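# Eight arms sort parcels into matching-colour trays

## Task

Move every parcel into the tray whose colour matches it, resting flat on the tray's floor.

## Robot and tools

Robots: eight identical i2rt Big YAM arms, arm1 to arm8, each with six joints, a two-finger gripper and a wrist camera (armN_cam_wrist). Room cameras cam_arm1 to cam_arm8 are fixed, not on any robot. Reach is about 1.0 m from the joint1 axis. Base (foot) positions in the scene frame, metres: arm1 (-2.151,-0.606,0.766), arm2 (-0.854,-0.623,0.797), arm3 (0.435,-0.612,0.752), arm4 (1.688,-0.612,0.754), arm5 (2.165,0.644,0.790), arm6 (0.850,0.628,0.817), arm7 (-0.424,0.615,0.799), arm8 (-1.661,0.655,0.757). Each foot faces its own +x; yaw is set by its quaternion. Table tops under the arms are at z=0.720.

Frame: one shared scene frame, origin on the floor, +z up, metres. The hand point lies between the finger pads, about 1 cm behind the tips. Fingers point along the hand's +z, and they open and close along its y. Printed hand positions may be off, more so at long reach. hand_target is the hand pose matching the joint targets currently held.

Tool move: one action for any subset of arms, plus optional cameras. Each arm gets its own object (arm1..arm8) with:
- joints: absolute joint targets by name. joint1_rad -2.879..2.879 (base yaw, positive counter-clockwise from above). joint2_rad 0..3.141 (shoulder, 0 points back and level). joint3_rad 0..3.019 (elbow, 0 folded). joint4_rad -1.692..1.57 (hand pitch, positive tips the fingers up). joint5_rad -1.57..1.57 (sideways, positive to the arm's right). joint6_rad -2.094..2.094 (roll, positive clockwise seen from behind). gripper_m 0..0.093 m, the fingertip gap.
- target: an absolute hand pose of 7 numbers [x, y, z, qw, qx, qy, qz], metres and a unit quaternion, in the scene frame. The hand moves in a straight line toward it from its current hand_target. If target is given, joints may contain only gripper_m.
- speed: top path speed, 0.002..0.5 m/s, default 0.25. It is allowed only with target; turning is capped at twice that value in rad/s.
All motions in one call start together. Hand paths end together, paced by the slowest. Paths take 0.5 to 10 s and an action at most 15 s. Paths ignore obstacles and other arms. Hands lag, drift, overshoot speed near full stretch, and often finish a centimetre or more off. Unknown keys make the call invalid; out-of-range values are refused. After a refusal or a stop, the later move, wait and finished_scene calls in the same reply are skipped.
cameras: a list of names, or "all"; omitted or null means all, [] means none.

Tool wait: seconds 0..10, plus cameras. It commands nothing and returns state and images. zoom_image: camera plus region [x0,y0,x1,y1] in pixels (images are 672x504; the region can be at most 504x504), taken from that camera's latest image. finished_scene: scene number 1 or 2; it ends the scene and cannot be undone.

Results: each arm's joint_positions, Joint velocities (rad/s, "within noise" when still), joint torques (N m, arm joints; joints 3 and 4 wrap at ±28), the hand pose and hand_target. The "move" line gives per arm either done or its worst status. Statuses: off_target (rested away from the target, possibly still pushing). time_out (joints keep a nearby target and go on pushing; listed in on_its_own). not_followed, with "joint command not followed" or "pose unreachable" (a safety check withheld it; the arm may keep trying). limit_stop_at_motor_heat. Arms not named in a call appear under "as last shown" with "not commanded". "pictures" lists the image order. Camera calibration (K, distortion, T_world_to_cam) is in the original data; room cameras are accurate to about a centimetre near image centre.

Gripper: on a hard part, the reading sits up to 5 mm narrower (or 2 mm wider) than the part. Closed on nothing it reads 0 to 0.003. For full force, aim about 5 mm below the first-touch reading. To release, command well above the reading.

Avoid: pressing two robots together hard, including one gripper closing on another's fingers. Arms can still collide despite the check. Also avoid knocking objects out of the work area (this ends the scene), drops, releasing parts while moving, slams and hard pushes. Arms don't stop on contact and keep pushing; send a stuck joint its reported position to relieve it. Holding loads, long stretches and unreachable pushes heat motors. A MOTOR HOT line appears at 85 °C; at 100 °C the arm goes limp for 30 to 60 s and drops anything held. The simulation runs while you think, with the last command held. Loose objects may get a brief external push now and then. Leave each parcel lying flat and still in its matching tray before finishing.

Each tool is called after ">>>" as name([rows], argument=value, ...), one row to a line, values as JSON.

## Session

>>> move(cameras=["cam_arm1","cam_arm2","cam_arm3","cam_arm4","cam_arm5","cam_arm6","cam_arm7","cam_arm8"])

Scene clock: 0.00 s.
Joint torques (N m): no reading
Heat: arm1: hottest joint1_rad 32 °C; arm2: hottest joint2_rad 29 °C; arm3: hottest joint1_rad 31 °C; arm4: hottest gripper 32 °C; arm5: hottest joint6_rad 30 °C; arm6: hottest joint2_rad 30 °C; arm7: hottest joint5_rad 29 °C; arm8: hottest joint1_rad 31 °C.
Joint velocities: within noise
arm1.joint_positions: joint1_rad=-0.028 joint2_rad=+0.521 joint3_rad=+1.431 joint4_rad=-1.508 joint5_rad=+0.032 joint6_rad=-0.133 gripper_m=+0.09396
arm1.joint_status: not commanded
arm1.hand: x=-2.0073 y=-0.6778 z=+1.3083 quat_wxyz=(-0.446, -0.145, -0.870, +0.152) (m; scene frame)
arm1.hand_target: x=-2.0101 y=-0.6764 z=+1.3161 quat_wxyz=(-0.454, -0.145, -0.865, +0.155) (m; scene frame)
arm1.hand_status: not commanded
arm2.joint_positions: joint1_rad=+0.020 joint2_rad=+0.528 joint3_rad=+1.425 joint4_rad=-1.340 joint5_rad=+0.175 joint6_rad=+0.036 gripper_m=+0.09396
arm2.joint_status: not commanded
arm2.hand: x=-0.9859 y=-0.4872 z=+1.3715 quat_wxyz=(-0.230, +0.778, -0.324, -0.487) (m; scene frame)
arm2.hand_target: x=-0.9833 y=-0.4891 z=+1.3817 quat_wxyz=(-0.232, +0.772, -0.322, -0.497) (m; scene frame)
arm2.hand_status: not commanded
arm3.joint_positions: joint1_rad=+0.084 joint2_rad=+0.623 joint3_rad=+1.443 joint4_rad=-1.225 joint5_rad=+0.214 joint6_rad=-0.288 gripper_m=+0.09396
arm3.joint_status: not commanded
arm3.hand: x=+0.2458 y=-0.4641 z=+1.3420 quat_wxyz=(-0.302, +0.818, -0.155, -0.465) (m; scene frame)
arm3.hand_target: x=+0.2487 y=-0.4659 z=+1.3553 quat_wxyz=(-0.306, +0.809, -0.155, -0.477) (m; scene frame)
arm3.hand_status: not commanded
arm4.joint_positions: joint1_rad=+0.299 joint2_rad=+0.615 joint3_rad=+1.406 joint4_rad=-1.263 joint5_rad=-0.166 joint6_rad=-0.115 gripper_m=+0.09396
arm4.joint_status: not commanded
arm4.hand: x=+1.7423 y=-0.3720 z=+1.3161 quat_wxyz=(-0.394, +0.570, -0.636, -0.340) (m; scene frame)
arm4.hand_target: x=+1.7413 y=-0.3753 z=+1.3284 quat_wxyz=(-0.404, +0.566, -0.630, -0.346) (m; scene frame)
arm4.hand_status: not commanded
arm5.joint_positions: joint1_rad=-0.422 joint2_rad=+0.625 joint3_rad=+1.427 joint4_rad=-1.371 joint5_rad=+0.120 joint6_rad=-0.097 gripper_m=+0.09396
arm5.joint_status: not commanded
arm5.hand: x=+2.0004 y=+0.7998 z=+1.3402 quat_wxyz=(-0.234, +0.830, -0.279, -0.422) (m; scene frame)
arm5.hand_target: x=+2.0022 y=+0.7982 z=+1.3527 quat_wxyz=(-0.238, +0.823, -0.277, -0.434) (m; scene frame)
arm5.hand_status: not commanded
arm6.joint_positions: joint1_rad=+0.075 joint2_rad=+0.549 joint3_rad=+1.411 joint4_rad=-1.315 joint5_rad=-0.143 joint6_rad=+0.201 gripper_m=+0.09396
arm6.joint_status: not commanded
arm6.hand: x=+1.0364 y=+0.5443 z=+1.3862 quat_wxyz=(-0.531, -0.272, -0.802, +0.030) (m; scene frame)
arm6.hand_target: x=+1.0336 y=+0.5460 z=+1.3993 quat_wxyz=(-0.544, -0.268, -0.794, +0.033) (m; scene frame)
arm6.hand_status: not commanded
arm7.joint_positions: joint1_rad=-0.146 joint2_rad=+0.496 joint3_rad=+1.379 joint4_rad=-1.460 joint5_rad=-0.022 joint6_rad=+0.046 gripper_m=+0.09396
arm7.joint_status: not commanded
arm7.hand: x=-0.3012 y=+0.4957 z=+1.3304 quat_wxyz=(-0.447, -0.351, -0.807, +0.162) (m; scene frame)
arm7.hand_target: x=-0.3031 y=+0.4977 z=+1.3404 quat_wxyz=(-0.457, -0.348, -0.801, +0.166) (m; scene frame)
arm7.hand_status: not commanded
arm8.joint_positions: joint1_rad=-0.237 joint2_rad=+0.447 joint3_rad=+1.428 joint4_rad=-1.458 joint5_rad=-0.190 joint6_rad=-0.420 gripper_m=+0.09396
arm8.joint_status: not commanded
arm8.hand: x=-1.7428 y=+0.5401 z=+1.3190 quat_wxyz=(-0.160, -0.687, -0.503, +0.499) (m; scene frame)
arm8.hand_target: x=-1.7406 y=+0.5420 z=+1.3271 quat_wxyz=(-0.161, -0.682, -0.500, +0.508) (m; scene frame)
arm8.hand_status: not commanded
pictures: cam_arm1, cam_arm2, cam_arm3, cam_arm4, cam_arm5, cam_arm6, cam_arm7, cam_arm8

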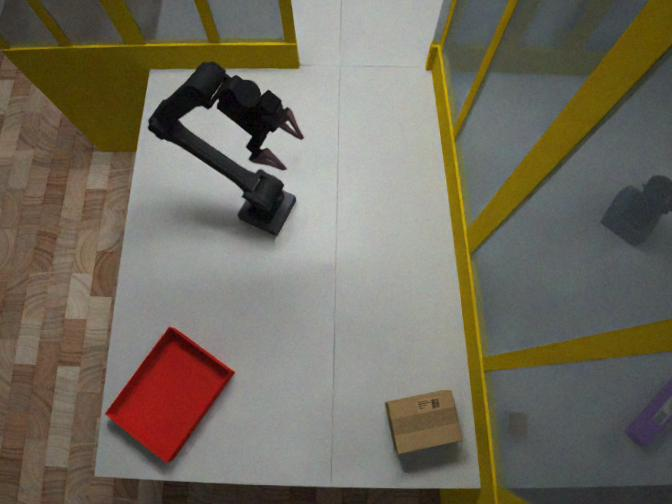

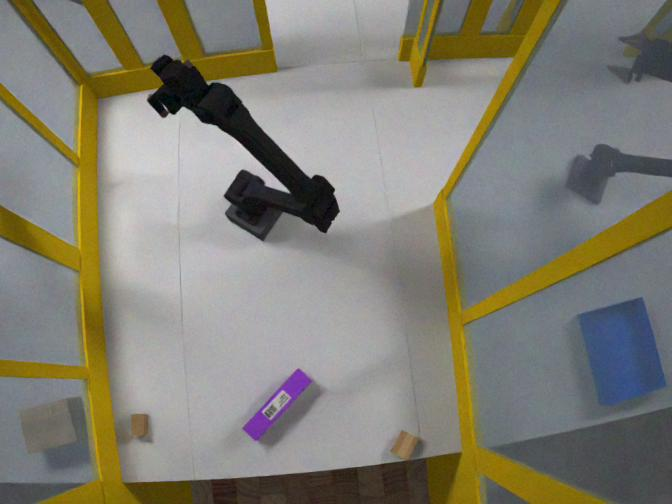

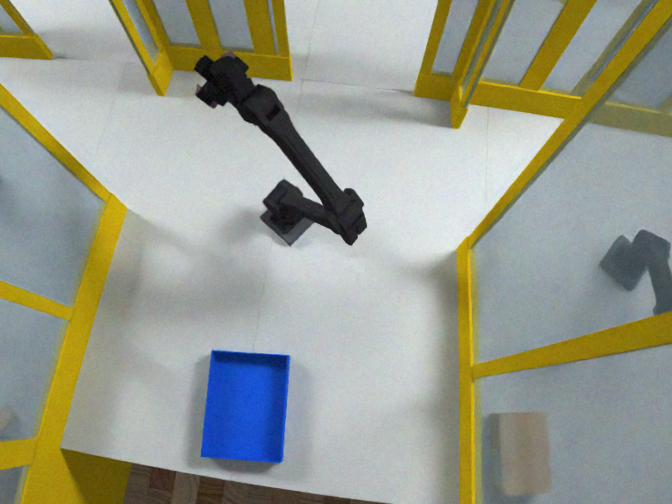

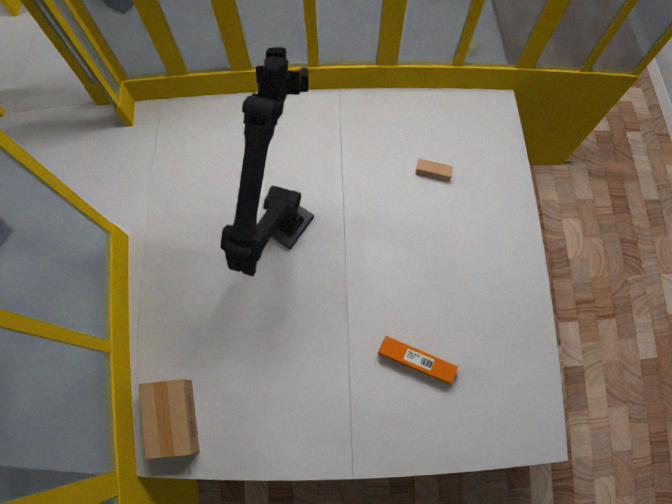

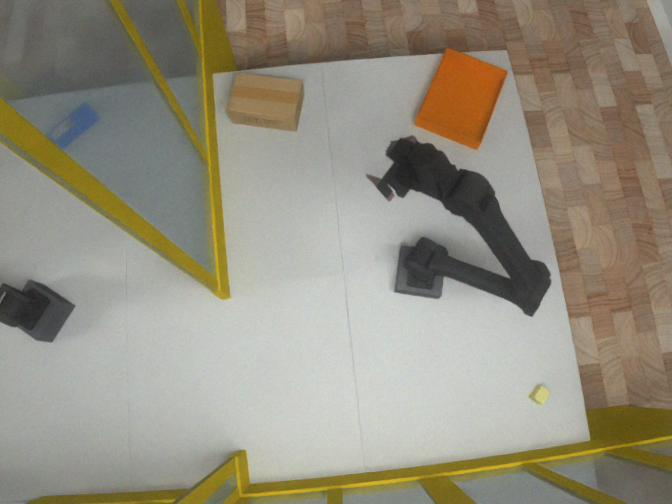

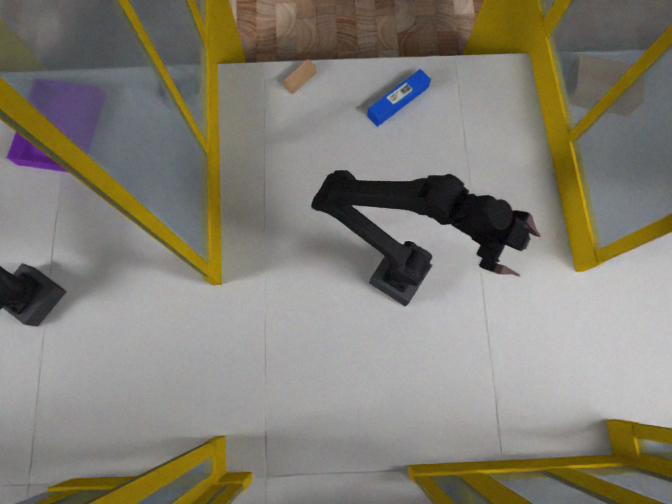

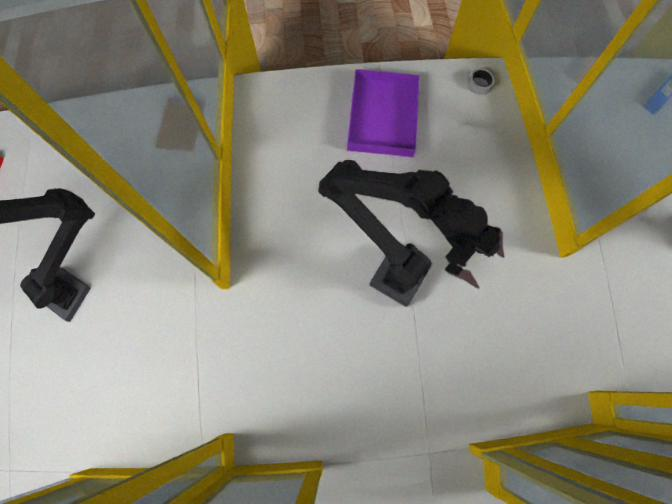

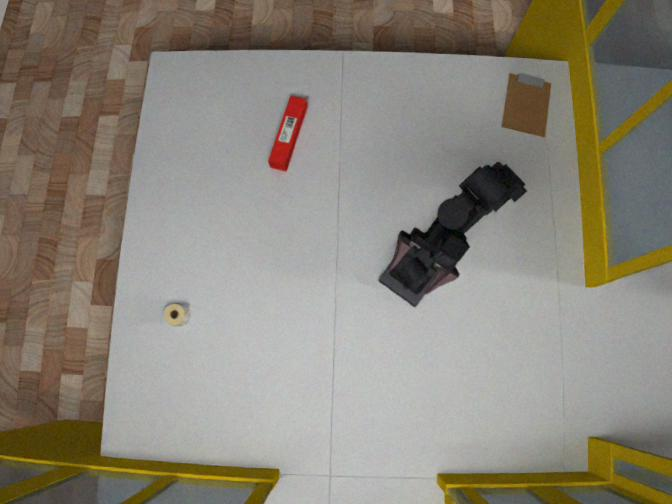

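>>> move(arm8={"joints":{"joint1_rad":-1.833,"joint6_rad":0}}, arm2={"joints":{"joint1_rad":2.248,"joint6_rad":0}}, arm6={"joints":{"joint1_rad":2.108,"joint6_rad":0}}, arm4={"joints":{"joint1_rad":-1.824,"joint6_rad":0}}, arm1={"joints":{"joint1_rad":1.456,"joint6_rad":0}}, arm7={"joints":{"joint1_rad":-1.039,"joint6_rad":0}}, arm3={"joints":{"joint1_rad":-1.208,"joint6_rad":0}}, arm5={"joints":{"joint1_rad":0.668,"joint6_rad":0}}, cameras=["arm2_cam_wrist","arm4_cam_wrist","arm6_cam_wrist","arm8_cam_wrist","cam_arm2"])

Scene clock: 125.13 s.
Joint torques (N m): arm1=[2.37 4.54 8.01 1.69 0.09 0.08] | arm2=[0.79 3.72 8.12 2.21 0.06 -0.2] | arm3=[-1.67 1.03 9.89 1.72 -0.05 0.13] | arm4=[-1.44 2.37 10.8 1.95 -0.12 0.11] | arm5=[0.09 2.96 7.56 1.76 -0.08 0.06] | arm6=[0.15 3.66 9.13 1.72 0 -0.19] | arm7=[-1.03 2.37 9.8 1.48 -0.08 0.02] | arm8=[1.03 6.18 8.55 1.43 -0.13 0.01]
Heat: arm1: hottest joint1_rad 31 °C; arm2: hottest joint3_rad 33 °C; arm3: hottest joint1_rad 30 °C; arm4: hottest joint3_rad 41 °C; arm5: hottest joint3_rad 34 °C; arm6: hottest joint3_rad 31 °C; arm7: hottest joint3_rad 38 °C; arm8: hottest joint1_rad 30 °C.
move: arm1 done; arm2 done; arm3 done; arm4 done; arm5 done; arm6 done; arm7 done; arm8 done
Joint velocities: within noise
arm1.joint_positions: joint1_rad=+1.444 joint2_rad=+0.521 joint3_rad=+1.431 joint4_rad=-1.508 joint5_rad=+0.032 joint6_rad=-0.008 gripper_m=+0.09398
arm1.joint_status: all done
arm1.hand: x=-2.0618 y=-0.4631 z=+1.3059 quat_wxyz=(-0.415, +0.431, -0.774, -0.210) (m; scene frame)
arm1.hand_target: x=-2.0651 y=-0.4646 z=+1.3137 quat_wxyz=(-0.420, +0.430, -0.769, -0.218) (m; scene frame)
arm1.hand_status: not commanded
arm2.joint_positions: joint1_rad=+2.241 joint2_rad=+0.528 joint3_rad=+1.425 joint4_rad=-1.340 joint5_rad=+0.175 joint6_rad=+0.014 gripper_m=+0.09399
arm2.joint_status: all done
arm2.hand: x=-0.8826 y=-0.8111 z=+1.3712 quat_wxyz=(+0.329, +0.630, +0.561, -0.425) (m; scene frame)
arm2.hand_target: x=-0.8814 y=-0.8081 z=+1.3813 quat_wxyz=(+0.335, +0.620, +0.562, -0.433) (m; scene frame)
arm2.hand_status: not commanded
arm3.joint_positions: joint1_rad=-1.195 joint2_rad=+0.623 joint3_rad=+1.443 joint4_rad=-1.225 joint5_rad=+0.214 joint6_rad=-0.016 gripper_m=+0.09398
arm3.joint_status: all done
arm3.hand: x=+0.5230 y=-0.3933 z=+1.3440 quat_wxyz=(-0.490, +0.473, -0.682, -0.266) (m; scene frame)
arm3.hand_target: x=+0.5250 y=-0.3980 z=+1.3573 quat_wxyz=(-0.499, +0.457, -0.683, -0.275) (m; scene frame)
arm3.hand_status: not commanded
arm4.joint_positions: joint1_rad=-1.808 joint2_rad=+0.615 joint3_rad=+1.406 joint4_rad=-1.263 joint5_rad=-0.166 joint6_rad=-0.008 gripper_m=+0.09399
arm4.joint_status: all done
arm4.hand: x=+1.8710 y=-0.7667 z=+1.3185 quat_wxyz=(-0.499, -0.307, -0.795, +0.159) (m; scene frame)
arm4.hand_target: x=+1.8663 y=-0.7667 z=+1.3307 quat_wxyz=(-0.509, -0.312, -0.785, +0.167) (m; scene frame)
arm4.hand_status: not commanded
arm5.joint_positions: joint1_rad=+0.661 joint2_rad=+0.625 joint3_rad=+1.427 joint4_rad=-1.371 joint5_rad=+0.119 joint6_rad=-0.010 gripper_m=+0.09397
arm5.joint_status: all done
arm5.hand: x=+1.9461 y=+0.5720 z=+1.3386 quat_wxyz=(+0.039, +0.864, +0.152, -0.478) (m; scene frame)
arm5.hand_target: x=+1.9487 y=+0.5713 z=+1.3512 quat_wxyz=(+0.046, +0.858, +0.148, -0.490) (m; scene frame)
arm5.hand_status: not commanded
arm6.joint_positions: joint1_rad=+2.099 joint2_rad=+0.549 joint3_rad=+1.411 joint4_rad=-1.315 joint5_rad=-0.143 joint6_rad=+0.008 gripper_m=+0.09399
arm6.joint_status: all done
arm6.hand: x=+0.8448 y=+0.8322 z=+1.3863 quat_wxyz=(-0.348, +0.596, -0.601, -0.403) (m; scene frame)
arm6.hand_target: x=+0.8425 y=+0.8289 z=+1.3993 quat_wxyz=(-0.358, +0.596, -0.589, -0.412) (m; scene frame)
arm6.hand_status: not commanded
arm7.joint_positions: joint1_rad=-1.030 joint2_rad=+0.496 joint3_rad=+1.379 joint4_rad=-1.460 joint5_rad=-0.021 joint6_rad=+0.009 gripper_m=+0.09397
arm7.joint_status: all done
arm7.hand: x=-0.4370 y=+0.4443 z=+1.3303 quat_wxyz=(-0.327, -0.651, -0.592, +0.345) (m; scene frame)
arm7.hand_target: x=-0.4382 y=+0.4471 z=+1.3403 quat_wxyz=(-0.332, -0.647, -0.588, +0.356) (m; scene frame)
arm7.hand_status: not commanded
arm8.joint_positions: joint1_rad=-1.826 joint2_rad=+0.447 joint3_rad=+1.428 joint4_rad=-1.458 joint5_rad=-0.190 joint6_rad=-0.008 gripper_m=+0.09398
arm8.joint_status: all done
arm8.hand: x=-1.7753 y=+0.7396 z=+1.3188 quat_wxyz=(+0.144, -0.795, +0.307, +0.503) (m; scene frame)
arm8.hand_target: x=-1.7728 y=+0.7381 z=+1.3269 quat_wxyz=(+0.148, -0.788, +0.310, +0.512) (m; scene frame)
arm8.hand_status: not commanded
pictures: arm2_cam_wrist, arm4_cam_wrist, arm6_cam_wrist, arm8_cam_wrist, cam_arm2
camera_calibration:
arm2_cam_wrist: T_world_to_cam=[[-0.983879, 0.167473, 0.0627281, -0.819754], [0.116138, 0.865077, -0.48801, 1.47769], [-0.135993, -0.472858, -0.870581, 0.810795], [0, 0, 0, 1]] pos_world=[-0.867892, -0.757642, 1.47841]
arm4_cam_wrist: T_world_to_cam=[[-0.650063, -0.759052, -0.0354747, 0.678467], [-0.662381, 0.588914, -0.463069, 2.30617], [0.372385, -0.277526, -0.885612, 0.383016], [0, 0, 0, 1]] pos_world=[1.82598, -0.736843, 1.43119]
arm6_cam_wrist: T_world_to_cam=[[0.997628, 0.0320429, -0.060922, -0.786414], [-0.00162116, -0.873863, -0.48617, 1.40835], [-0.0688157, 0.485115, -0.871738, 0.987187], [0, 0, 0, 1]] pos_world=[0.854766, 0.777003, 1.49736]
arm8_cam_wrist: T_world_to_cam=[[0.627566, 0.773313, -0.0902662, 0.662198], [0.667077, -0.593859, -0.449822, 2.22097], [-0.401458, 0.222078, -0.888545, 0.415397], [0, 0, 0, 1]] pos_world=[-1.73037, 0.714607, 1.42791]

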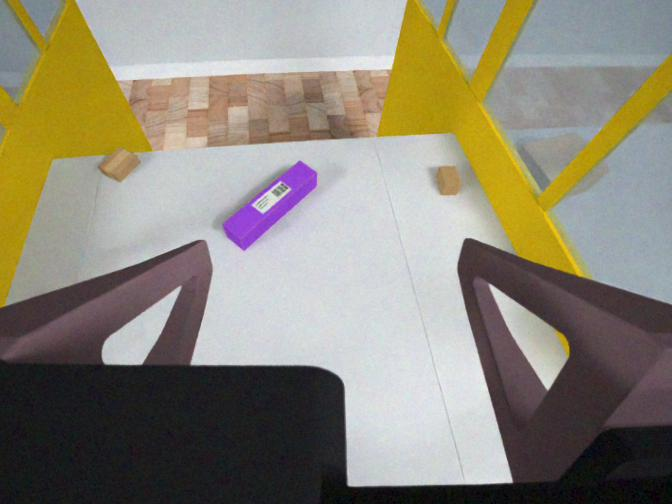

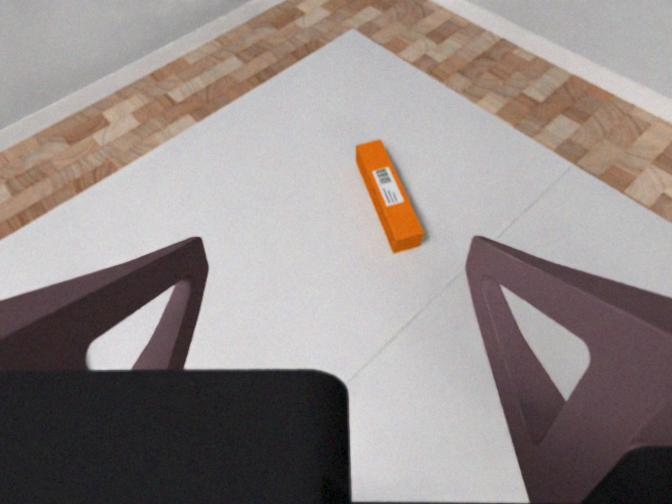

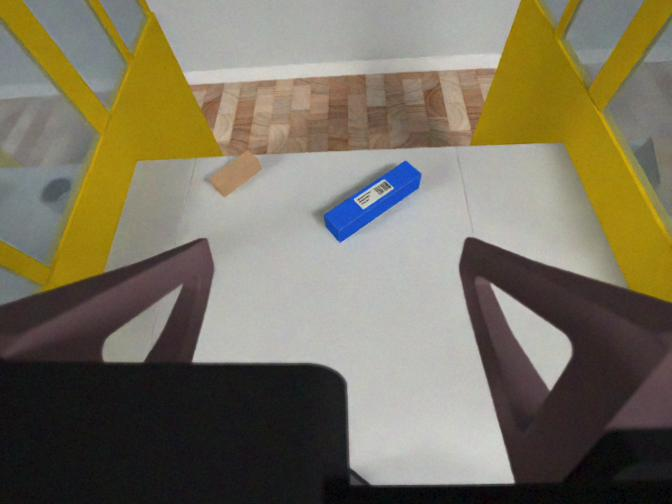

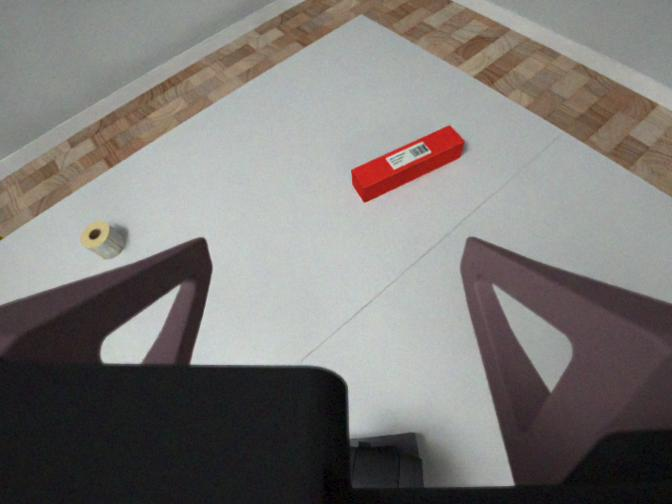

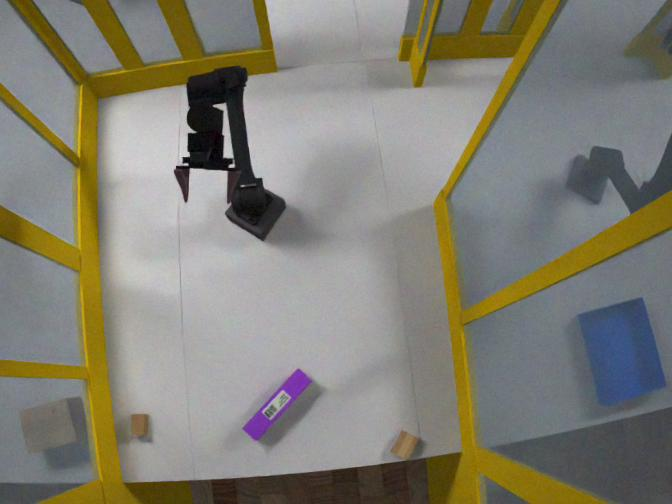

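>>> move(arm2={"target":[-0.846,-1.278,0.93,0,0.9239,0.3827,0],"speed":0.4}, arm4={"target":[2.141,-1.144,0.93,0,0.213,0.977,0],"speed":0.4}, arm6={"target":[0.905,1.392,0.93,0,-0.309,0.951,0],"speed":0.4}, arm8={"target":[-2.077,1.151,0.93,0,-0.6327,0.7744,0],"speed":0.4}, cameras=["arm2_cam_wrist","arm4_cam_wrist","arm6_cam_wrist","arm8_cam_wrist"])

Scene clock: 158.90 s.
Joint torques (N m): arm1=[2.26 4.48 8.03 1.85 0.09 0.08] | arm2=[-0.21 -24 11.95 0.06 -0.07 0.09] | arm3=[-1.61 0.91 9.89 1.69 -0.05 0.13] | arm4=[0.85 -18.55 15.24 -0.23 -0.02 -0.04] | arm5=[-0.32 2.73 7.41 1.84 -0.1 0.04] | arm6=[-1.32 -20.01 12.93 -0.13 0.04 0] | arm7=[-1.08 2.26 9.83 1.46 -0.07 0.04] | arm8=[1.2 -19.96 14.19 -0.55 -0.14 0.05]
Heat: arm1: hottest joint1_rad 31 °C; arm2: hottest joint3_rad 34 °C; arm3: hottest joint1_rad 30 °C; arm4: hottest joint3_rad 42 °C; arm5: hottest joint3_rad 34 °C; arm6: hottest joint3_rad 32 °C; arm7: hottest joint3_rad 39 °C; arm8: hottest joint3_rad 31 °C.
move: arm2 off_target; arm4 off_target; arm6 off_target; arm8 off_target
Joint velocities: within noise
arm1, arm3, arm5, arm7: as last shown
arm2.joint_positions: joint1_rad=+2.249 joint2_rad=+2.104 joint3_rad=+1.947 joint4_rad=-1.449 joint5_rad=+0.003 joint6_rad=+0.783 gripper_m=+0.09399
arm2.joint_status: not commanded
arm2.hand: x=-0.8439 y=-1.2644 z=+0.9132 quat_wxyz=(-0.017, +0.920, +0.392, +0.005) (m; scene frame)
arm2.hand_target: x=-0.8462 y=-1.2770 z=+0.9301 quat_wxyz=(+0.000, +0.924, +0.383, +0.000) (m; scene frame)
arm2.hand_status: off_target (0.022 m and 2.4 deg from the pose sent, 0.643 m and 74.4 deg at the start)
arm4.joint_positions: joint1_rad=-1.839 joint2_rad=+2.250 joint3_rad=+2.338 joint4_rad=-1.682 joint5_rad=-0.018 joint6_rad=-0.434 gripper_m=+0.09399
arm4.joint_status: not commanded
arm4.hand: x=+2.1258 y=-1.1411 z=+0.9236 quat_wxyz=(+0.009, -0.225, -0.974, -0.008) (m; scene frame)
arm4.hand_target: x=+2.1404 y=-1.1432 z=+0.9299 quat_wxyz=(-0.001, -0.213, -0.977, +0.001) (m; scene frame)
arm4.hand_status: off_target (0.017 m and 1.9 deg from the pose sent, 0.605 m and 65.4 deg at the start)
arm5.hand: x=+1.9461 y=+0.5720 z=+1.3386 quat_wxyz=(+0.039, +0.864, +0.151, -0.478) (m; scene frame)
arm6.joint_positions: joint1_rad=+2.127 joint2_rad=+2.545 joint3_rad=+2.697 joint4_rad=-1.699 joint5_rad=+0.002 joint6_rad=+0.862 gripper_m=+0.09399
arm6.joint_status: not commanded
arm6.hand: x=+0.8976 y=+1.3835 z=+0.9160 quat_wxyz=(-0.005, +0.318, -0.948, -0.011) (m; scene frame)
arm6.hand_target: x=+0.9048 y=+1.3904 z=+0.9298 quat_wxyz=(-0.011, +0.309, -0.951, -0.028) (m; scene frame)
arm6.hand_status: off_target (0.018 m and 1.8 deg from the pose sent, 0.725 m and 81.8 deg at the start; a joint's target at an end of its range on 32 of 104 steps)
arm7.hand_target: x=-0.4382 y=+0.4471 z=+1.3403 quat_wxyz=(-0.332, -0.647, -0.587, +0.356) (m; scene frame)
arm8.joint_positions: joint1_rad=-1.830 joint2_rad=+2.057 joint3_rad=+1.996 joint4_rad=-1.532 joint5_rad=+0.004 joint6_rad=+0.892 gripper_m=+0.09398
arm8.joint_status: not commanded
arm8.hand: x=-2.0717 y=+1.1393 z=+0.9214 quat_wxyz=(+0.002, -0.638, +0.770, -0.012) (m; scene frame)
arm8.hand_target: x=-2.0765 y=+1.1505 z=+0.9299 quat_wxyz=(+0.000, -0.633, +0.774, +0.000) (m; scene frame)
arm8.hand_status: off_target (0.015 m and 1.6 deg from the pose sent, 0.641 m and 84.4 deg at the start)
pictures: arm2_cam_wrist, arm4_cam_wrist, arm6_cam_wrist, arm8_cam_wrist
camera_calibration:
arm2_cam_wrist: T_world_to_cam=[[-0.717031, 0.695857, 0.0406089, 0.236512], [0.573485, 0.555814, 0.601819, 0.641565], [0.396209, 0.454811, -0.797599, 1.75831], [0, 0, 0, 1]] pos_world=[-0.895001, -1.32087, 1.00672]
arm4_cam_wrist: T_world_to_cam=[[-0.42509, -0.905151, -0.000471625, -0.131334], [-0.72579, 0.340544, 0.59771, 1.38416], [-0.540858, 0.254423, -0.801712, 2.30542], [0, 0, 0, 1]] pos_world=[2.19568, -1.1768, 1.02089]
arm6_cam_wrist: T_world_to_cam=[[0.608578, -0.793428, -0.0102464, 0.559401], [-0.653193, -0.508263, 0.561256, 0.781256], [-0.450524, -0.334875, -0.827579, 1.75007], [0, 0, 0, 1]] pos_world=[0.95832, 1.42698, 1.01557]
arm8_cam_wrist: T_world_to_cam=[[0.981631, -0.190546, 0.00965614, 2.24284], [-0.158037, -0.783716, 0.600677, 0.016275], [-0.106889, -0.591169, -0.799433, 1.30917], [0, 0, 0, 1]] pos_world=[-2.05913, 1.21406, 1.01516]

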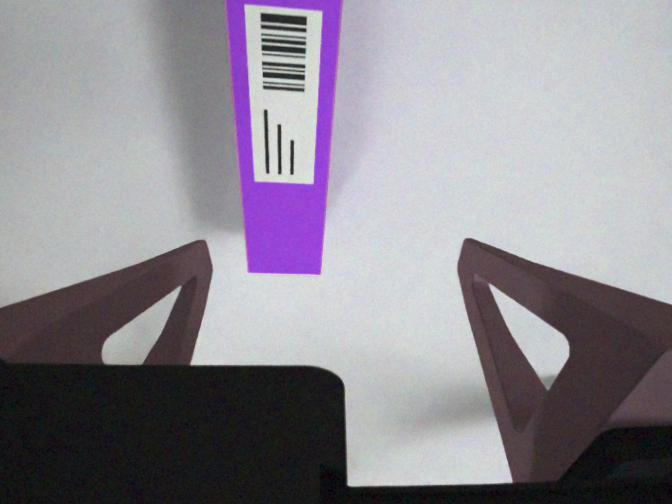

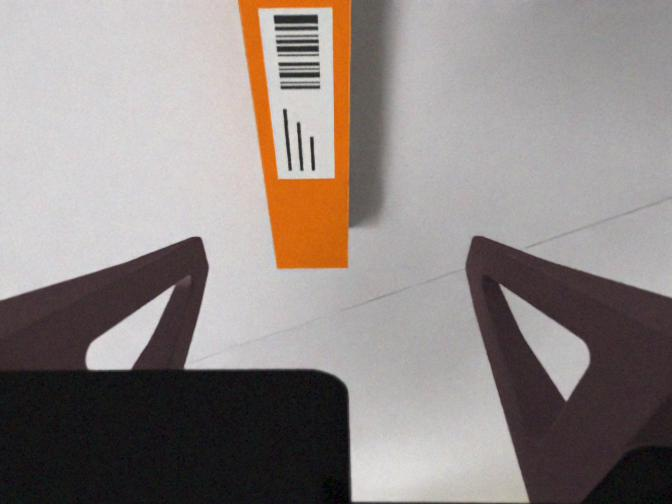

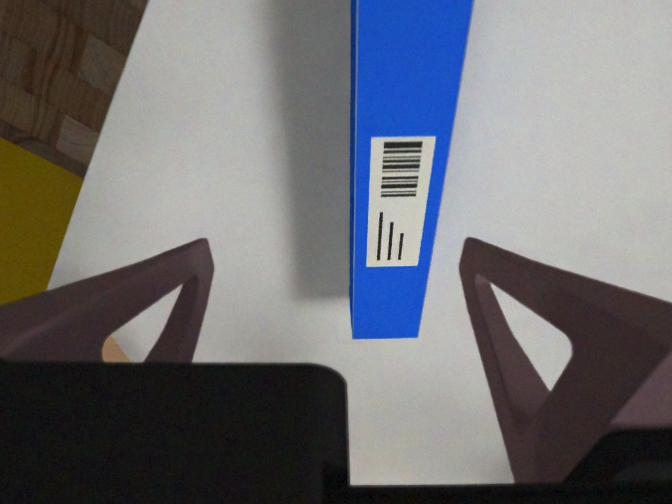

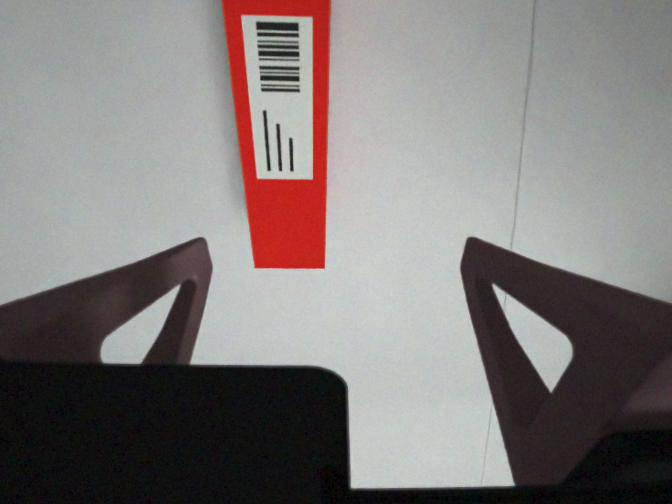

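>>> move(arm2={"target":[-0.831,-1.299,0.89,0,0.9357,0.3527,0],"speed":0.3}, arm4={"target":[2.153,-1.13,0.88,0,0.2105,0.9776,0],"speed":0.3}, arm6={"target":[0.883,1.316,0.885,0,-0.3297,0.9441,0],"speed":0.3}, arm8={"target":[-2.109,1.161,0.88,0,-0.6239,0.7815,0],"speed":0.3}, cameras=["arm2_cam_wrist","arm4_cam_wrist","arm6_cam_wrist","arm8_cam_wrist"])

Scene clock: 237.03 s.
Joint torques (N m): arm1=[2.08 4.66 7.94 1.72 0.13 0.06] | arm2=[0.5 -24.88 11.82 0.7 -0.03 0.08] | arm3=[-1.67 0.97 9.89 1.68 -0.04 0.15] | arm4=[0.44 -19.9 10.03 0.72 -0.03 0.11] | arm5=[-1.08 3.31 7.41 1.85 -0.1 0.06] | arm6=[0.26 -20.54 8.25 0.5 0.04 -0.17] | arm7=[-1.08 2.32 9.78 1.46 -0.08 0.02] | arm8=[2.26 -21.54 14.05 0.02 -0.12 0.07]
Heat: arm1: hottest joint3_rad 32 °C; arm2: hottest joint3_rad 44 °C; arm3: hottest joint1_rad 30 °C; arm4: hottest joint3_rad 54 °C; arm5: hottest joint3_rad 35 °C; arm6: hottest joint3_rad 40 °C; arm7: hottest joint3_rad 40 °C; arm8: hottest joint3_rad 43 °C.
move: arm2 off_target; arm4 done; arm6 off_target; arm8 off_target
Joint velocities: within noise
arm1, arm3, arm5, arm7: as last shown
arm2.joint_positions: joint1_rad=+2.262 joint2_rad=+2.188 joint3_rad=+1.986 joint4_rad=-1.422 joint5_rad=+0.002 joint6_rad=+0.869 gripper_m=+0.09399
arm2.joint_status: not commanded
arm2.hand: x=-0.8346 y=-1.2801 z=+0.8747 quat_wxyz=(-0.026, +0.933, +0.358, +0.008) (m; scene frame)
arm2.hand_target: x=-0.8311 y=-1.2979 z=+0.8904 quat_wxyz=(+0.000, +0.936, +0.353, +0.000) (m; scene frame)
arm2.hand_status: off_target (0.025 m and 3.2 deg from the pose sent, 0.043 m and 5.3 deg at the start)
arm4.joint_positions: joint1_rad=-1.807 joint2_rad=+2.250 joint3_rad=+2.241 joint4_rad=-1.562 joint5_rad=-0.018 joint6_rad=-0.430 gripper_m=+0.09399
arm4.joint_status: not commanded
arm4.hand: x=+2.1465 y=-1.1326 z=+0.8861 quat_wxyz=(+0.000, -0.211, -0.977, -0.001) (m; scene frame)
arm4.hand_target: x=+2.1528 y=-1.1299 z=+0.8799 quat_wxyz=(+0.000, -0.211, -0.978, +0.000) (m; scene frame)
arm4.hand_status: done (0.009 m and 0.2 deg from the pose sent, 0.053 m and 2.1 deg at the start)
arm6.joint_positions: joint1_rad=+2.131 joint2_rad=+2.279 joint3_rad=+2.067 joint4_rad=-1.402 joint5_rad=+0.002 joint6_rad=+0.860 gripper_m=+0.09399
arm6.joint_status: not commanded
arm6.hand: x=+0.8906 y=+1.3097 z=+0.8652 quat_wxyz=(+0.007, +0.321, -0.947, +0.020) (m; scene frame)
arm6.hand_target: x=+0.8831 y=+1.3156 z=+0.8848 quat_wxyz=(+0.000, +0.330, -0.944, +0.000) (m; scene frame)
arm6.hand_status: off_target (0.022 m and 2.7 deg from the pose sent, 0.076 m and 2.0 deg at the start)
arm8.joint_positions: joint1_rad=-1.816 joint2_rad=+2.166 joint3_rad=+2.041 joint4_rad=-1.488 joint5_rad=+0.003 joint6_rad=+0.941 gripper_m=+0.09398
arm8.joint_status: not commanded
arm8.hand: x=-2.0947 y=+1.1513 z=+0.8695 quat_wxyz=(+0.002, -0.625, +0.781, -0.022) (m; scene frame)
arm8.hand_target: x=-2.1085 y=+1.1602 z=+0.8803 quat_wxyz=(+0.000, -0.624, +0.781, +0.000) (m; scene frame)
arm8.hand_status: off_target (0.020 m and 2.5 deg from the pose sent, 0.060 m and 2.5 deg at the start)
pictures: arm2_cam_wrist, arm4_cam_wrist, arm6_cam_wrist, arm8_cam_wrist
camera_calibration:
arm2_cam_wrist: T_world_to_cam=[[-0.664399, 0.745315, 0.0554936, 0.34979], [0.613922, 0.501908, 0.609253, 0.626395], [0.426232, 0.438855, -0.791032, 1.73002], [0, 0, 0, 1]] pos_world=[-0.889546, -1.33432, 0.967454]
arm4_cam_wrist: T_world_to_cam=[[-0.400192, -0.916386, 0.00905127, -0.189471], [-0.743322, 0.330359, 0.581665, 1.45909], [-0.53602, 0.22605, -0.813378, 2.25221], [0, 0, 0, 1]] pos_world=[2.21598, -1.16476, 0.984908]
arm6_cam_wrist: T_world_to_cam=[[0.613169, -0.788965, 0.0394703, 0.451624], [-0.647848, -0.473649, 0.596615, 0.687045], [-0.452013, -0.391397, -0.801556, 1.73301], [0, 0, 0, 1]] pos_world=[0.951524, 1.36003, 0.961381]
arm8_cam_wrist: T_world_to_cam=[[0.974194, -0.224199, 0.0261051, 2.27713], [-0.193255, -0.768751, 0.609651, -0.0455892], [-0.116615, -0.598963, -0.79224, 1.25473], [0, 0, 0, 1]] pos_world=[-2.08086, 1.22702, 0.962393]

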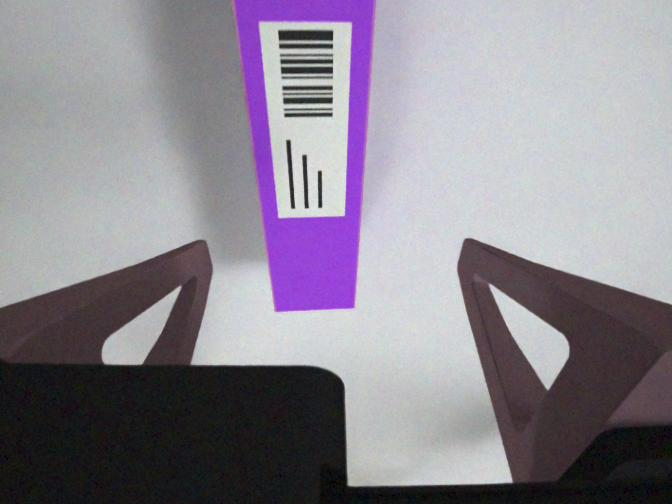

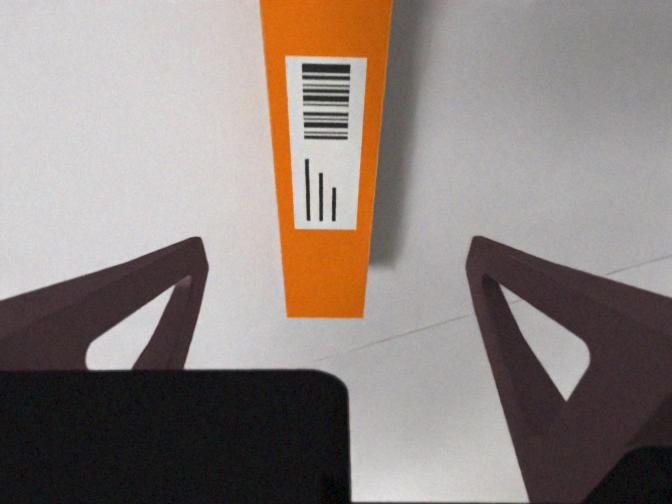

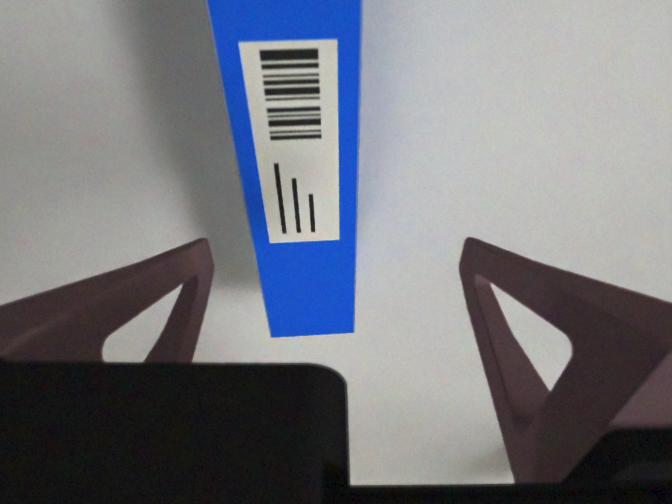

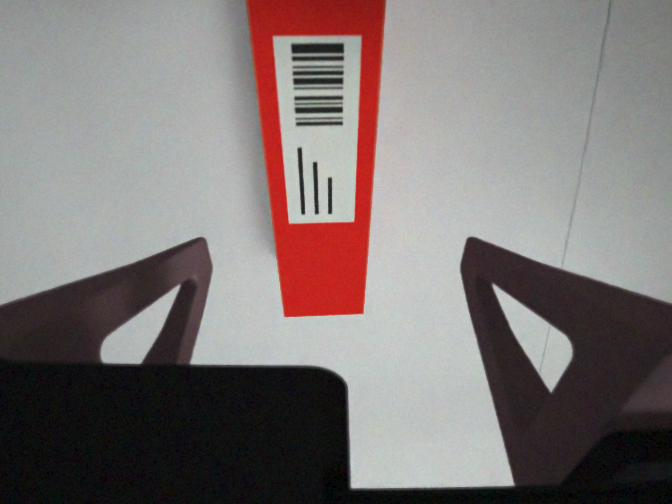

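>>> move(arm2={"target":[-0.8215,-1.300,0.821,0,0.9357,0.3527,0],"speed":0.2}, arm4={"target":[2.142,-1.1245,0.805,0,0.2105,0.9776,0],"speed":0.2}, arm6={"target":[0.8612,1.320,0.825,0,-0.3297,0.9441,0],"speed":0.2}, arm8={"target":[-2.116,1.159,0.816,0,-0.6239,0.7815,0],"speed":0.2}, cameras=["arm2_cam_wrist","arm4_cam_wrist","arm6_cam_wrist","arm8_cam_wrist"])

Scene clock: 265.93 s.
Joint torques (N m): arm1=[2.32 4.42 7.98 1.76 0.09 0.09] | arm2=[0.56 -25.52 8.12 0.92 -0.02 0.08] | arm3=[-1.55 1.03 9.88 1.72 -0.05 0.14] | arm4=[-0.03 -20.13 9.46 0.73 -0.03 0.07] | arm5=[0.15 2.9 7.43 1.89 -0.1 0.04] | arm6=[-0.32 -17.61 8.28 0.54 0.06 0.01] | arm7=[-1.08 2.32 9.81 1.48 -0.07 0.02] | arm8=[2.61 -21.3 9.54 0.2 -0.11 0.06]
Heat: arm1: hottest joint3_rad 32 °C; arm2: hottest joint3_rad 44 °C; arm3: hottest joint1_rad 30 °C; arm4: hottest joint3_rad 46 °C; arm5: hottest joint3_rad 35 °C; arm6: hottest joint2_rad 36 °C; arm7: hottest joint3_rad 40 °C; arm8: hottest joint3_rad 43 °C.
move: arm2 done; arm4 done; arm6 done; arm8 off_target
Joint velocities: within noise
arm1, arm3, arm5, arm7: as last shown
arm2.joint_positions: joint1_rad=+2.276 joint2_rad=+2.246 joint3_rad=+1.948 joint4_rad=-1.285 joint5_rad=+0.002 joint6_rad=+0.884 gripper_m=+0.09399
arm2.joint_status: not commanded
arm2.hand: x=-0.8249 y=-1.2959 z=+0.8219 quat_wxyz=(-0.007, +0.934, +0.358, +0.001) (m; scene frame)
arm2.hand_target: x=-0.8214 y=-1.2999 z=+0.8210 quat_wxyz=(+0.000, +0.936, +0.353, +0.000) (m; scene frame)
arm2.hand_status: done (0.005 m and 1.0 deg from the pose sent, 0.059 m and 3.2 deg at the start)
arm4.joint_positions: joint1_rad=-1.807 joint2_rad=+2.250 joint3_rad=+2.033 joint4_rad=-1.359 joint5_rad=-0.018 joint6_rad=-0.429 gripper_m=+0.09399
arm4.joint_status: not commanded
arm4.hand: x=+2.1392 y=-1.1260 z=+0.8081 quat_wxyz=(+0.001, -0.211, -0.977, -0.002) (m; scene frame)
arm4.hand_target: x=+2.1419 y=-1.1245 z=+0.8050 quat_wxyz=(+0.000, -0.211, -0.978, +0.000) (m; scene frame)
arm4.hand_status: done (0.004 m and 0.3 deg from the pose sent, 0.082 m and 0.2 deg at the start)
arm6.joint_positions: joint1_rad=+2.169 joint2_rad=+2.297 joint3_rad=+2.006 joint4_rad=-1.286 joint5_rad=+0.001 joint6_rad=+0.874 gripper_m=+0.09399
arm6.joint_status: not commanded
arm6.hand: x=+0.8644 y=+1.3168 z=+0.8305 quat_wxyz=(+0.001, +0.332, -0.943, +0.003) (m; scene frame)
arm6.hand_target: x=+0.8613 y=+1.3200 z=+0.8250 quat_wxyz=(+0.000, +0.330, -0.944, +0.000) (m; scene frame)
arm6.hand_status: done (0.007 m and 0.4 deg from the pose sent, 0.051 m and 2.6 deg at the start)
arm7.joint_positions: joint1_rad=-1.030 joint2_rad=+0.496 joint3_rad=+1.379 joint4_rad=-1.460 joint5_rad=-0.021 joint6_rad=+0.008 gripper_m=+0.09397
arm7.hand_target: x=-0.4382 y=+0.4471 z=+1.3403 quat_wxyz=(-0.332, -0.647, -0.588, +0.356) (m; scene frame)
arm8.joint_positions: joint1_rad=-1.808 joint2_rad=+2.205 joint3_rad=+1.998 joint4_rad=-1.357 joint5_rad=+0.003 joint6_rad=+0.950 gripper_m=+0.09398
arm8.joint_status: not commanded
arm8.hand: x=-2.1103 y=+1.1608 z=+0.8277 quat_wxyz=(+0.001, -0.624, +0.781, +0.003) (m; scene frame)
arm8.hand_target: x=-2.1157 y=+1.1588 z=+0.8161 quat_wxyz=(+0.000, -0.624, +0.782, +0.000) (m; scene frame)
arm8.hand_status: off_target (0.013 m and 0.4 deg from the pose sent, 0.058 m and 2.5 deg at the start)
pictures: arm2_cam_wrist, arm4_cam_wrist, arm6_cam_wrist, arm8_cam_wrist
camera_calibration:
arm2_cam_wrist: T_world_to_cam=[[-0.664161, 0.747194, 0.0243013, 0.399245], [0.613488, 0.52616, 0.588888, 0.708331], [0.427227, 0.406025, -0.80785, 1.66318], [0, 0, 0, 1]] pos_world=[-0.879944, -1.3463, 0.916768]
arm4_cam_wrist: T_world_to_cam=[[-0.400578, -0.916229, 0.00786134, -0.18376], [-0.742176, 0.329489, 0.58362, 1.49177], [-0.53732, 0.227951, -0.811989, 2.18721], [0, 0, 0, 1]] pos_world=[2.20878, -1.15847, 0.906807]
arm6_cam_wrist: T_world_to_cam=[[0.631936, -0.774936, 0.0114597, 0.463217], [-0.636852, -0.510792, 0.577504, 0.74928], [-0.441675, -0.372243, -0.816307, 1.67424], [0, 0, 0, 1]] pos_world=[0.923927, 1.36492, 0.928675]
arm8_cam_wrist: T_world_to_cam=[[0.974049, -0.225938, -0.0134736, 2.32997], [-0.17523, -0.790441, 0.586939, 0.066268], [-0.143262, -0.569346, -0.809519, 1.14924], [0, 0, 0, 1]] pos_world=[-2.09325, 1.23312, 0.922826]

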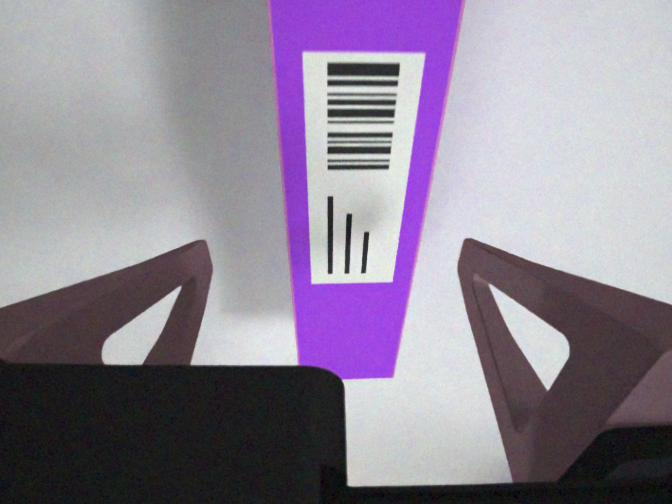

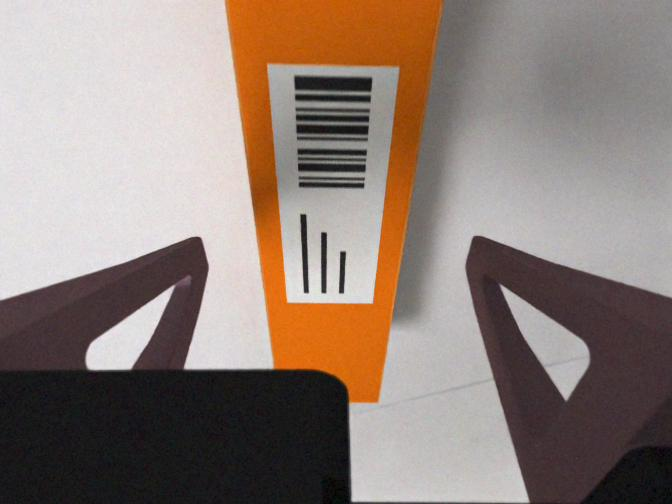

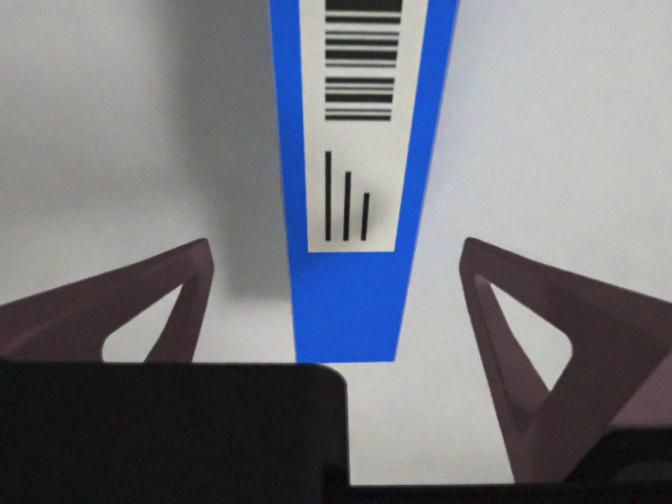

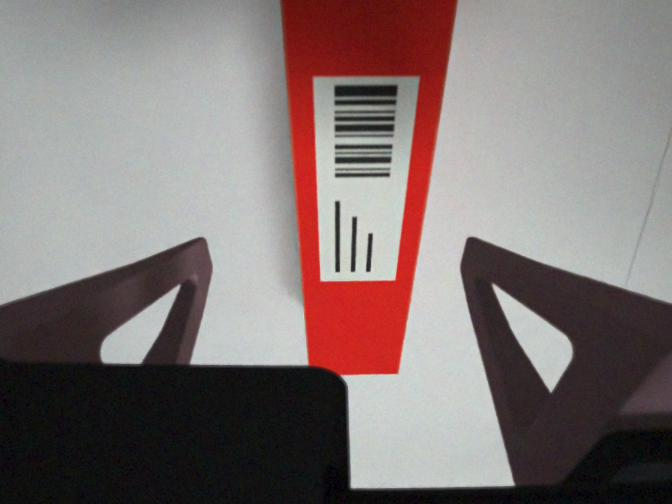

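>>> move(arm2={"target":[-0.8215,-1.287,0.747,0,0.9357,0.3527,0],"speed":0.15}, arm4={"target":[2.139,-1.126,0.746,0,0.2105,0.9776,0],"speed":0.15}, arm6={"target":[0.866,1.317,0.746,0,-0.3297,0.9441,0],"speed":0.15}, arm8={"target":[-2.102,1.149,0.742,0,-0.6239,0.7815,0],"speed":0.15}, cameras=["arm2_cam_wrist","arm4_cam_wrist","arm6_cam_wrist","arm8_cam_wrist"])

Scene clock: 282.33 s.
Joint torques (N m): arm1=[2.2 4.54 7.9 1.73 0.11 0.1] | arm2=[0.62 -24.94 7.32 0.94 -0.01 0.09] | arm3=[-1.61 1.03 9.92 1.7 -0.04 0.13] | arm4=[-0.26 -18.55 9.47 0.77 -0.03 0.04] | arm5=[-0.44 2.96 7.31 1.89 -0.09 0.08] | arm6=[-0.73 -17.96 8.23 0.49 0.18 -0.08] | arm7=[-1.26 2.2 9.8 1.46 -0.07 0.02] | arm8=[2.14 -20.31 8.77 0.25 -0.09 -0.02]
Heat: arm1: hottest joint3_rad 32 °C; arm2: hottest joint3_rad 42 °C; arm3: hottest joint1_rad 30 °C; arm4: hottest joint3_rad 44 °C; arm5: hottest joint3_rad 35 °C; arm6: hottest joint2_rad 37 °C; arm7: hottest joint3_rad 40 °C; arm8: hottest joint2_rad 39 °C.
move: arm2 done; arm4 off_target; arm6 done; arm8 off_target
Joint velocities: within noise
arm1, arm3, arm5, arm7: as last shown
arm2.joint_positions: joint1_rad=+2.276 joint2_rad=+2.289 joint3_rad=+1.826 joint4_rad=-1.114 joint5_rad=+0.002 joint6_rad=+0.885 gripper_m=+0.09399
arm2.joint_status: not commanded
arm2.hand: x=-0.8254 y=-1.2848 z=+0.7510 quat_wxyz=(-0.004, +0.934, +0.357, +0.000) (m; scene frame)
arm2.hand_target: x=-0.8214 y=-1.2869 z=+0.7469 quat_wxyz=(+0.000, +0.936, +0.353, +0.000) (m; scene frame)
arm2.hand_status: done (0.006 m and 0.7 deg from the pose sent, 0.076 m and 1.0 deg at the start)
arm4.joint_positions: joint1_rad=-1.807 joint2_rad=+2.276 joint3_rad=+1.957 joint4_rad=-1.238 joint5_rad=-0.018 joint6_rad=-0.429 gripper_m=+0.09399
arm4.joint_status: not commanded
arm4.hand: x=+2.1391 y=-1.1270 z=+0.7626 quat_wxyz=(-0.006, -0.211, -0.977, +0.003) (m; scene frame)
arm4.hand_target: x=+2.1387 y=-1.1257 z=+0.7461 quat_wxyz=(+0.000, -0.211, -0.978, +0.000) (m; scene frame)
arm4.hand_status: off_target (0.017 m and 0.8 deg from the pose sent, 0.062 m and 0.3 deg at the start)
arm6.joint_positions: joint1_rad=+2.169 joint2_rad=+2.380 joint3_rad=+1.931 joint4_rad=-1.134 joint5_rad=-0.002 joint6_rad=+0.875 gripper_m=+0.09399
arm6.joint_status: not commanded
arm6.hand: x=+0.8638 y=+1.3119 z=+0.7479 quat_wxyz=(+0.003, +0.332, -0.943, +0.005) (m; scene frame)
arm6.hand_target: x=+0.8661 y=+1.3168 z=+0.7461 quat_wxyz=(+0.000, +0.330, -0.944, +0.000) (m; scene frame)
arm6.hand_status: done (0.006 m and 0.7 deg from the pose sent, 0.085 m and 0.4 deg at the start)
arm8.joint_positions: joint1_rad=-1.808 joint2_rad=+2.223 joint3_rad=+1.836 joint4_rad=-1.170 joint5_rad=+0.003 joint6_rad=+0.951 gripper_m=+0.09398
arm8.joint_status: not commanded
arm8.hand: x=-2.1013 y=+1.1506 z=+0.7572 quat_wxyz=(+0.001, -0.624, +0.781, +0.006) (m; scene frame)
arm8.hand_target: x=-2.1017 y=+1.1488 z=+0.7422 quat_wxyz=(+0.000, -0.624, +0.782, +0.000) (m; scene frame)
arm8.hand_status: off_target (0.015 m and 0.7 deg from the pose sent, 0.087 m and 0.4 deg at the start)
pictures: arm2_cam_wrist, arm4_cam_wrist, arm6_cam_wrist, arm8_cam_wrist
camera_calibration:
arm2_cam_wrist: T_world_to_cam=[[-0.663312, 0.748097, 0.0192061, 0.398024], [0.613918, 0.529306, 0.585611, 0.751487], [0.427928, 0.400233, -0.810365, 1.59654], [0, 0, 0, 1]] pos_world=[-0.880541, -1.33451, 0.846054]
arm4_cam_wrist: T_world_to_cam=[[-0.400443, -0.916187, 0.0157008, -0.190525], [-0.749211, 0.337231, 0.570052, 1.55278], [-0.527569, 0.21651, -0.821459, 2.12389], [0, 0, 0, 1]] pos_world=[2.20756, -1.15804, 0.862518]
arm6_cam_wrist: T_world_to_cam=[[0.631033, -0.775613, 0.0149218, 0.459872], [-0.635846, -0.506109, 0.582712, 0.783353], [-0.444407, -0.377198, -0.812541, 1.61076], [0, 0, 0, 1]] pos_world=[0.923729, 1.36072, 0.845475]
arm8_cam_wrist: T_world_to_cam=[[0.973882, -0.226221, -0.0194361, 2.32243], [-0.172677, -0.793511, 0.583544, 0.11258], [-0.147433, -0.564947, -0.811849, 1.07554], [0, 0, 0, 1]] pos_world=[-2.08377, 1.22234, 0.852617]

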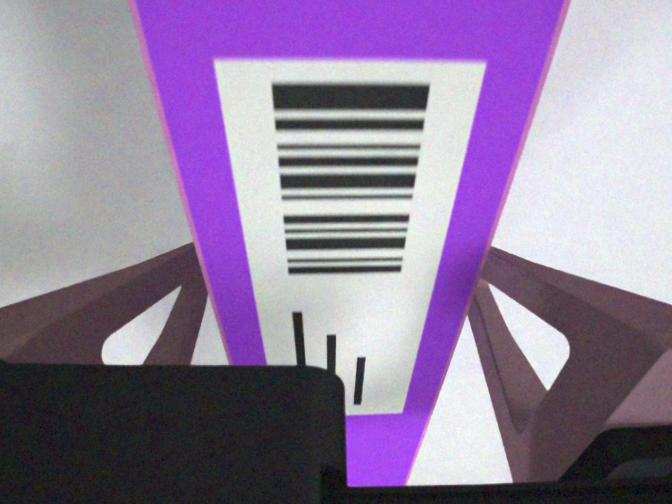

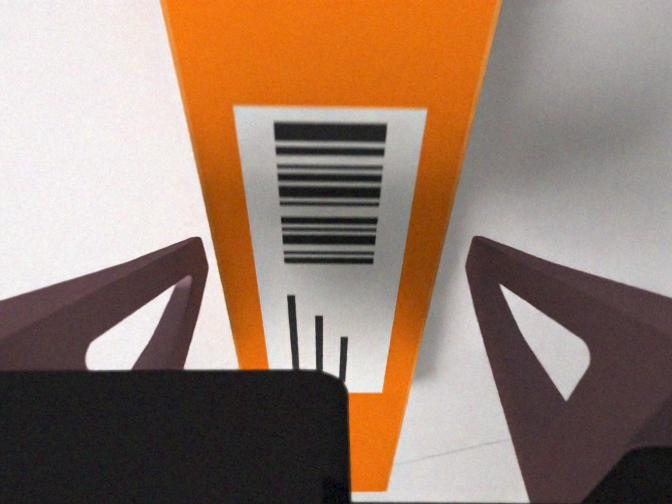

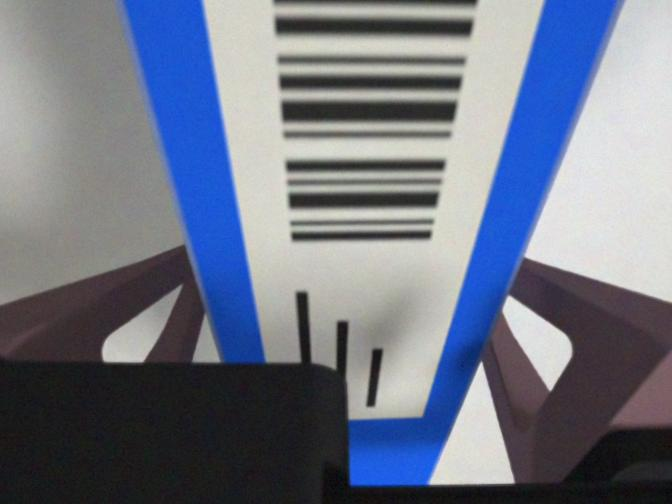

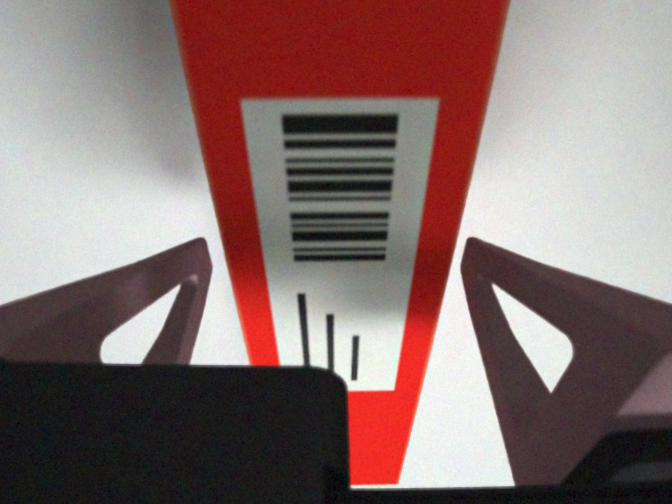

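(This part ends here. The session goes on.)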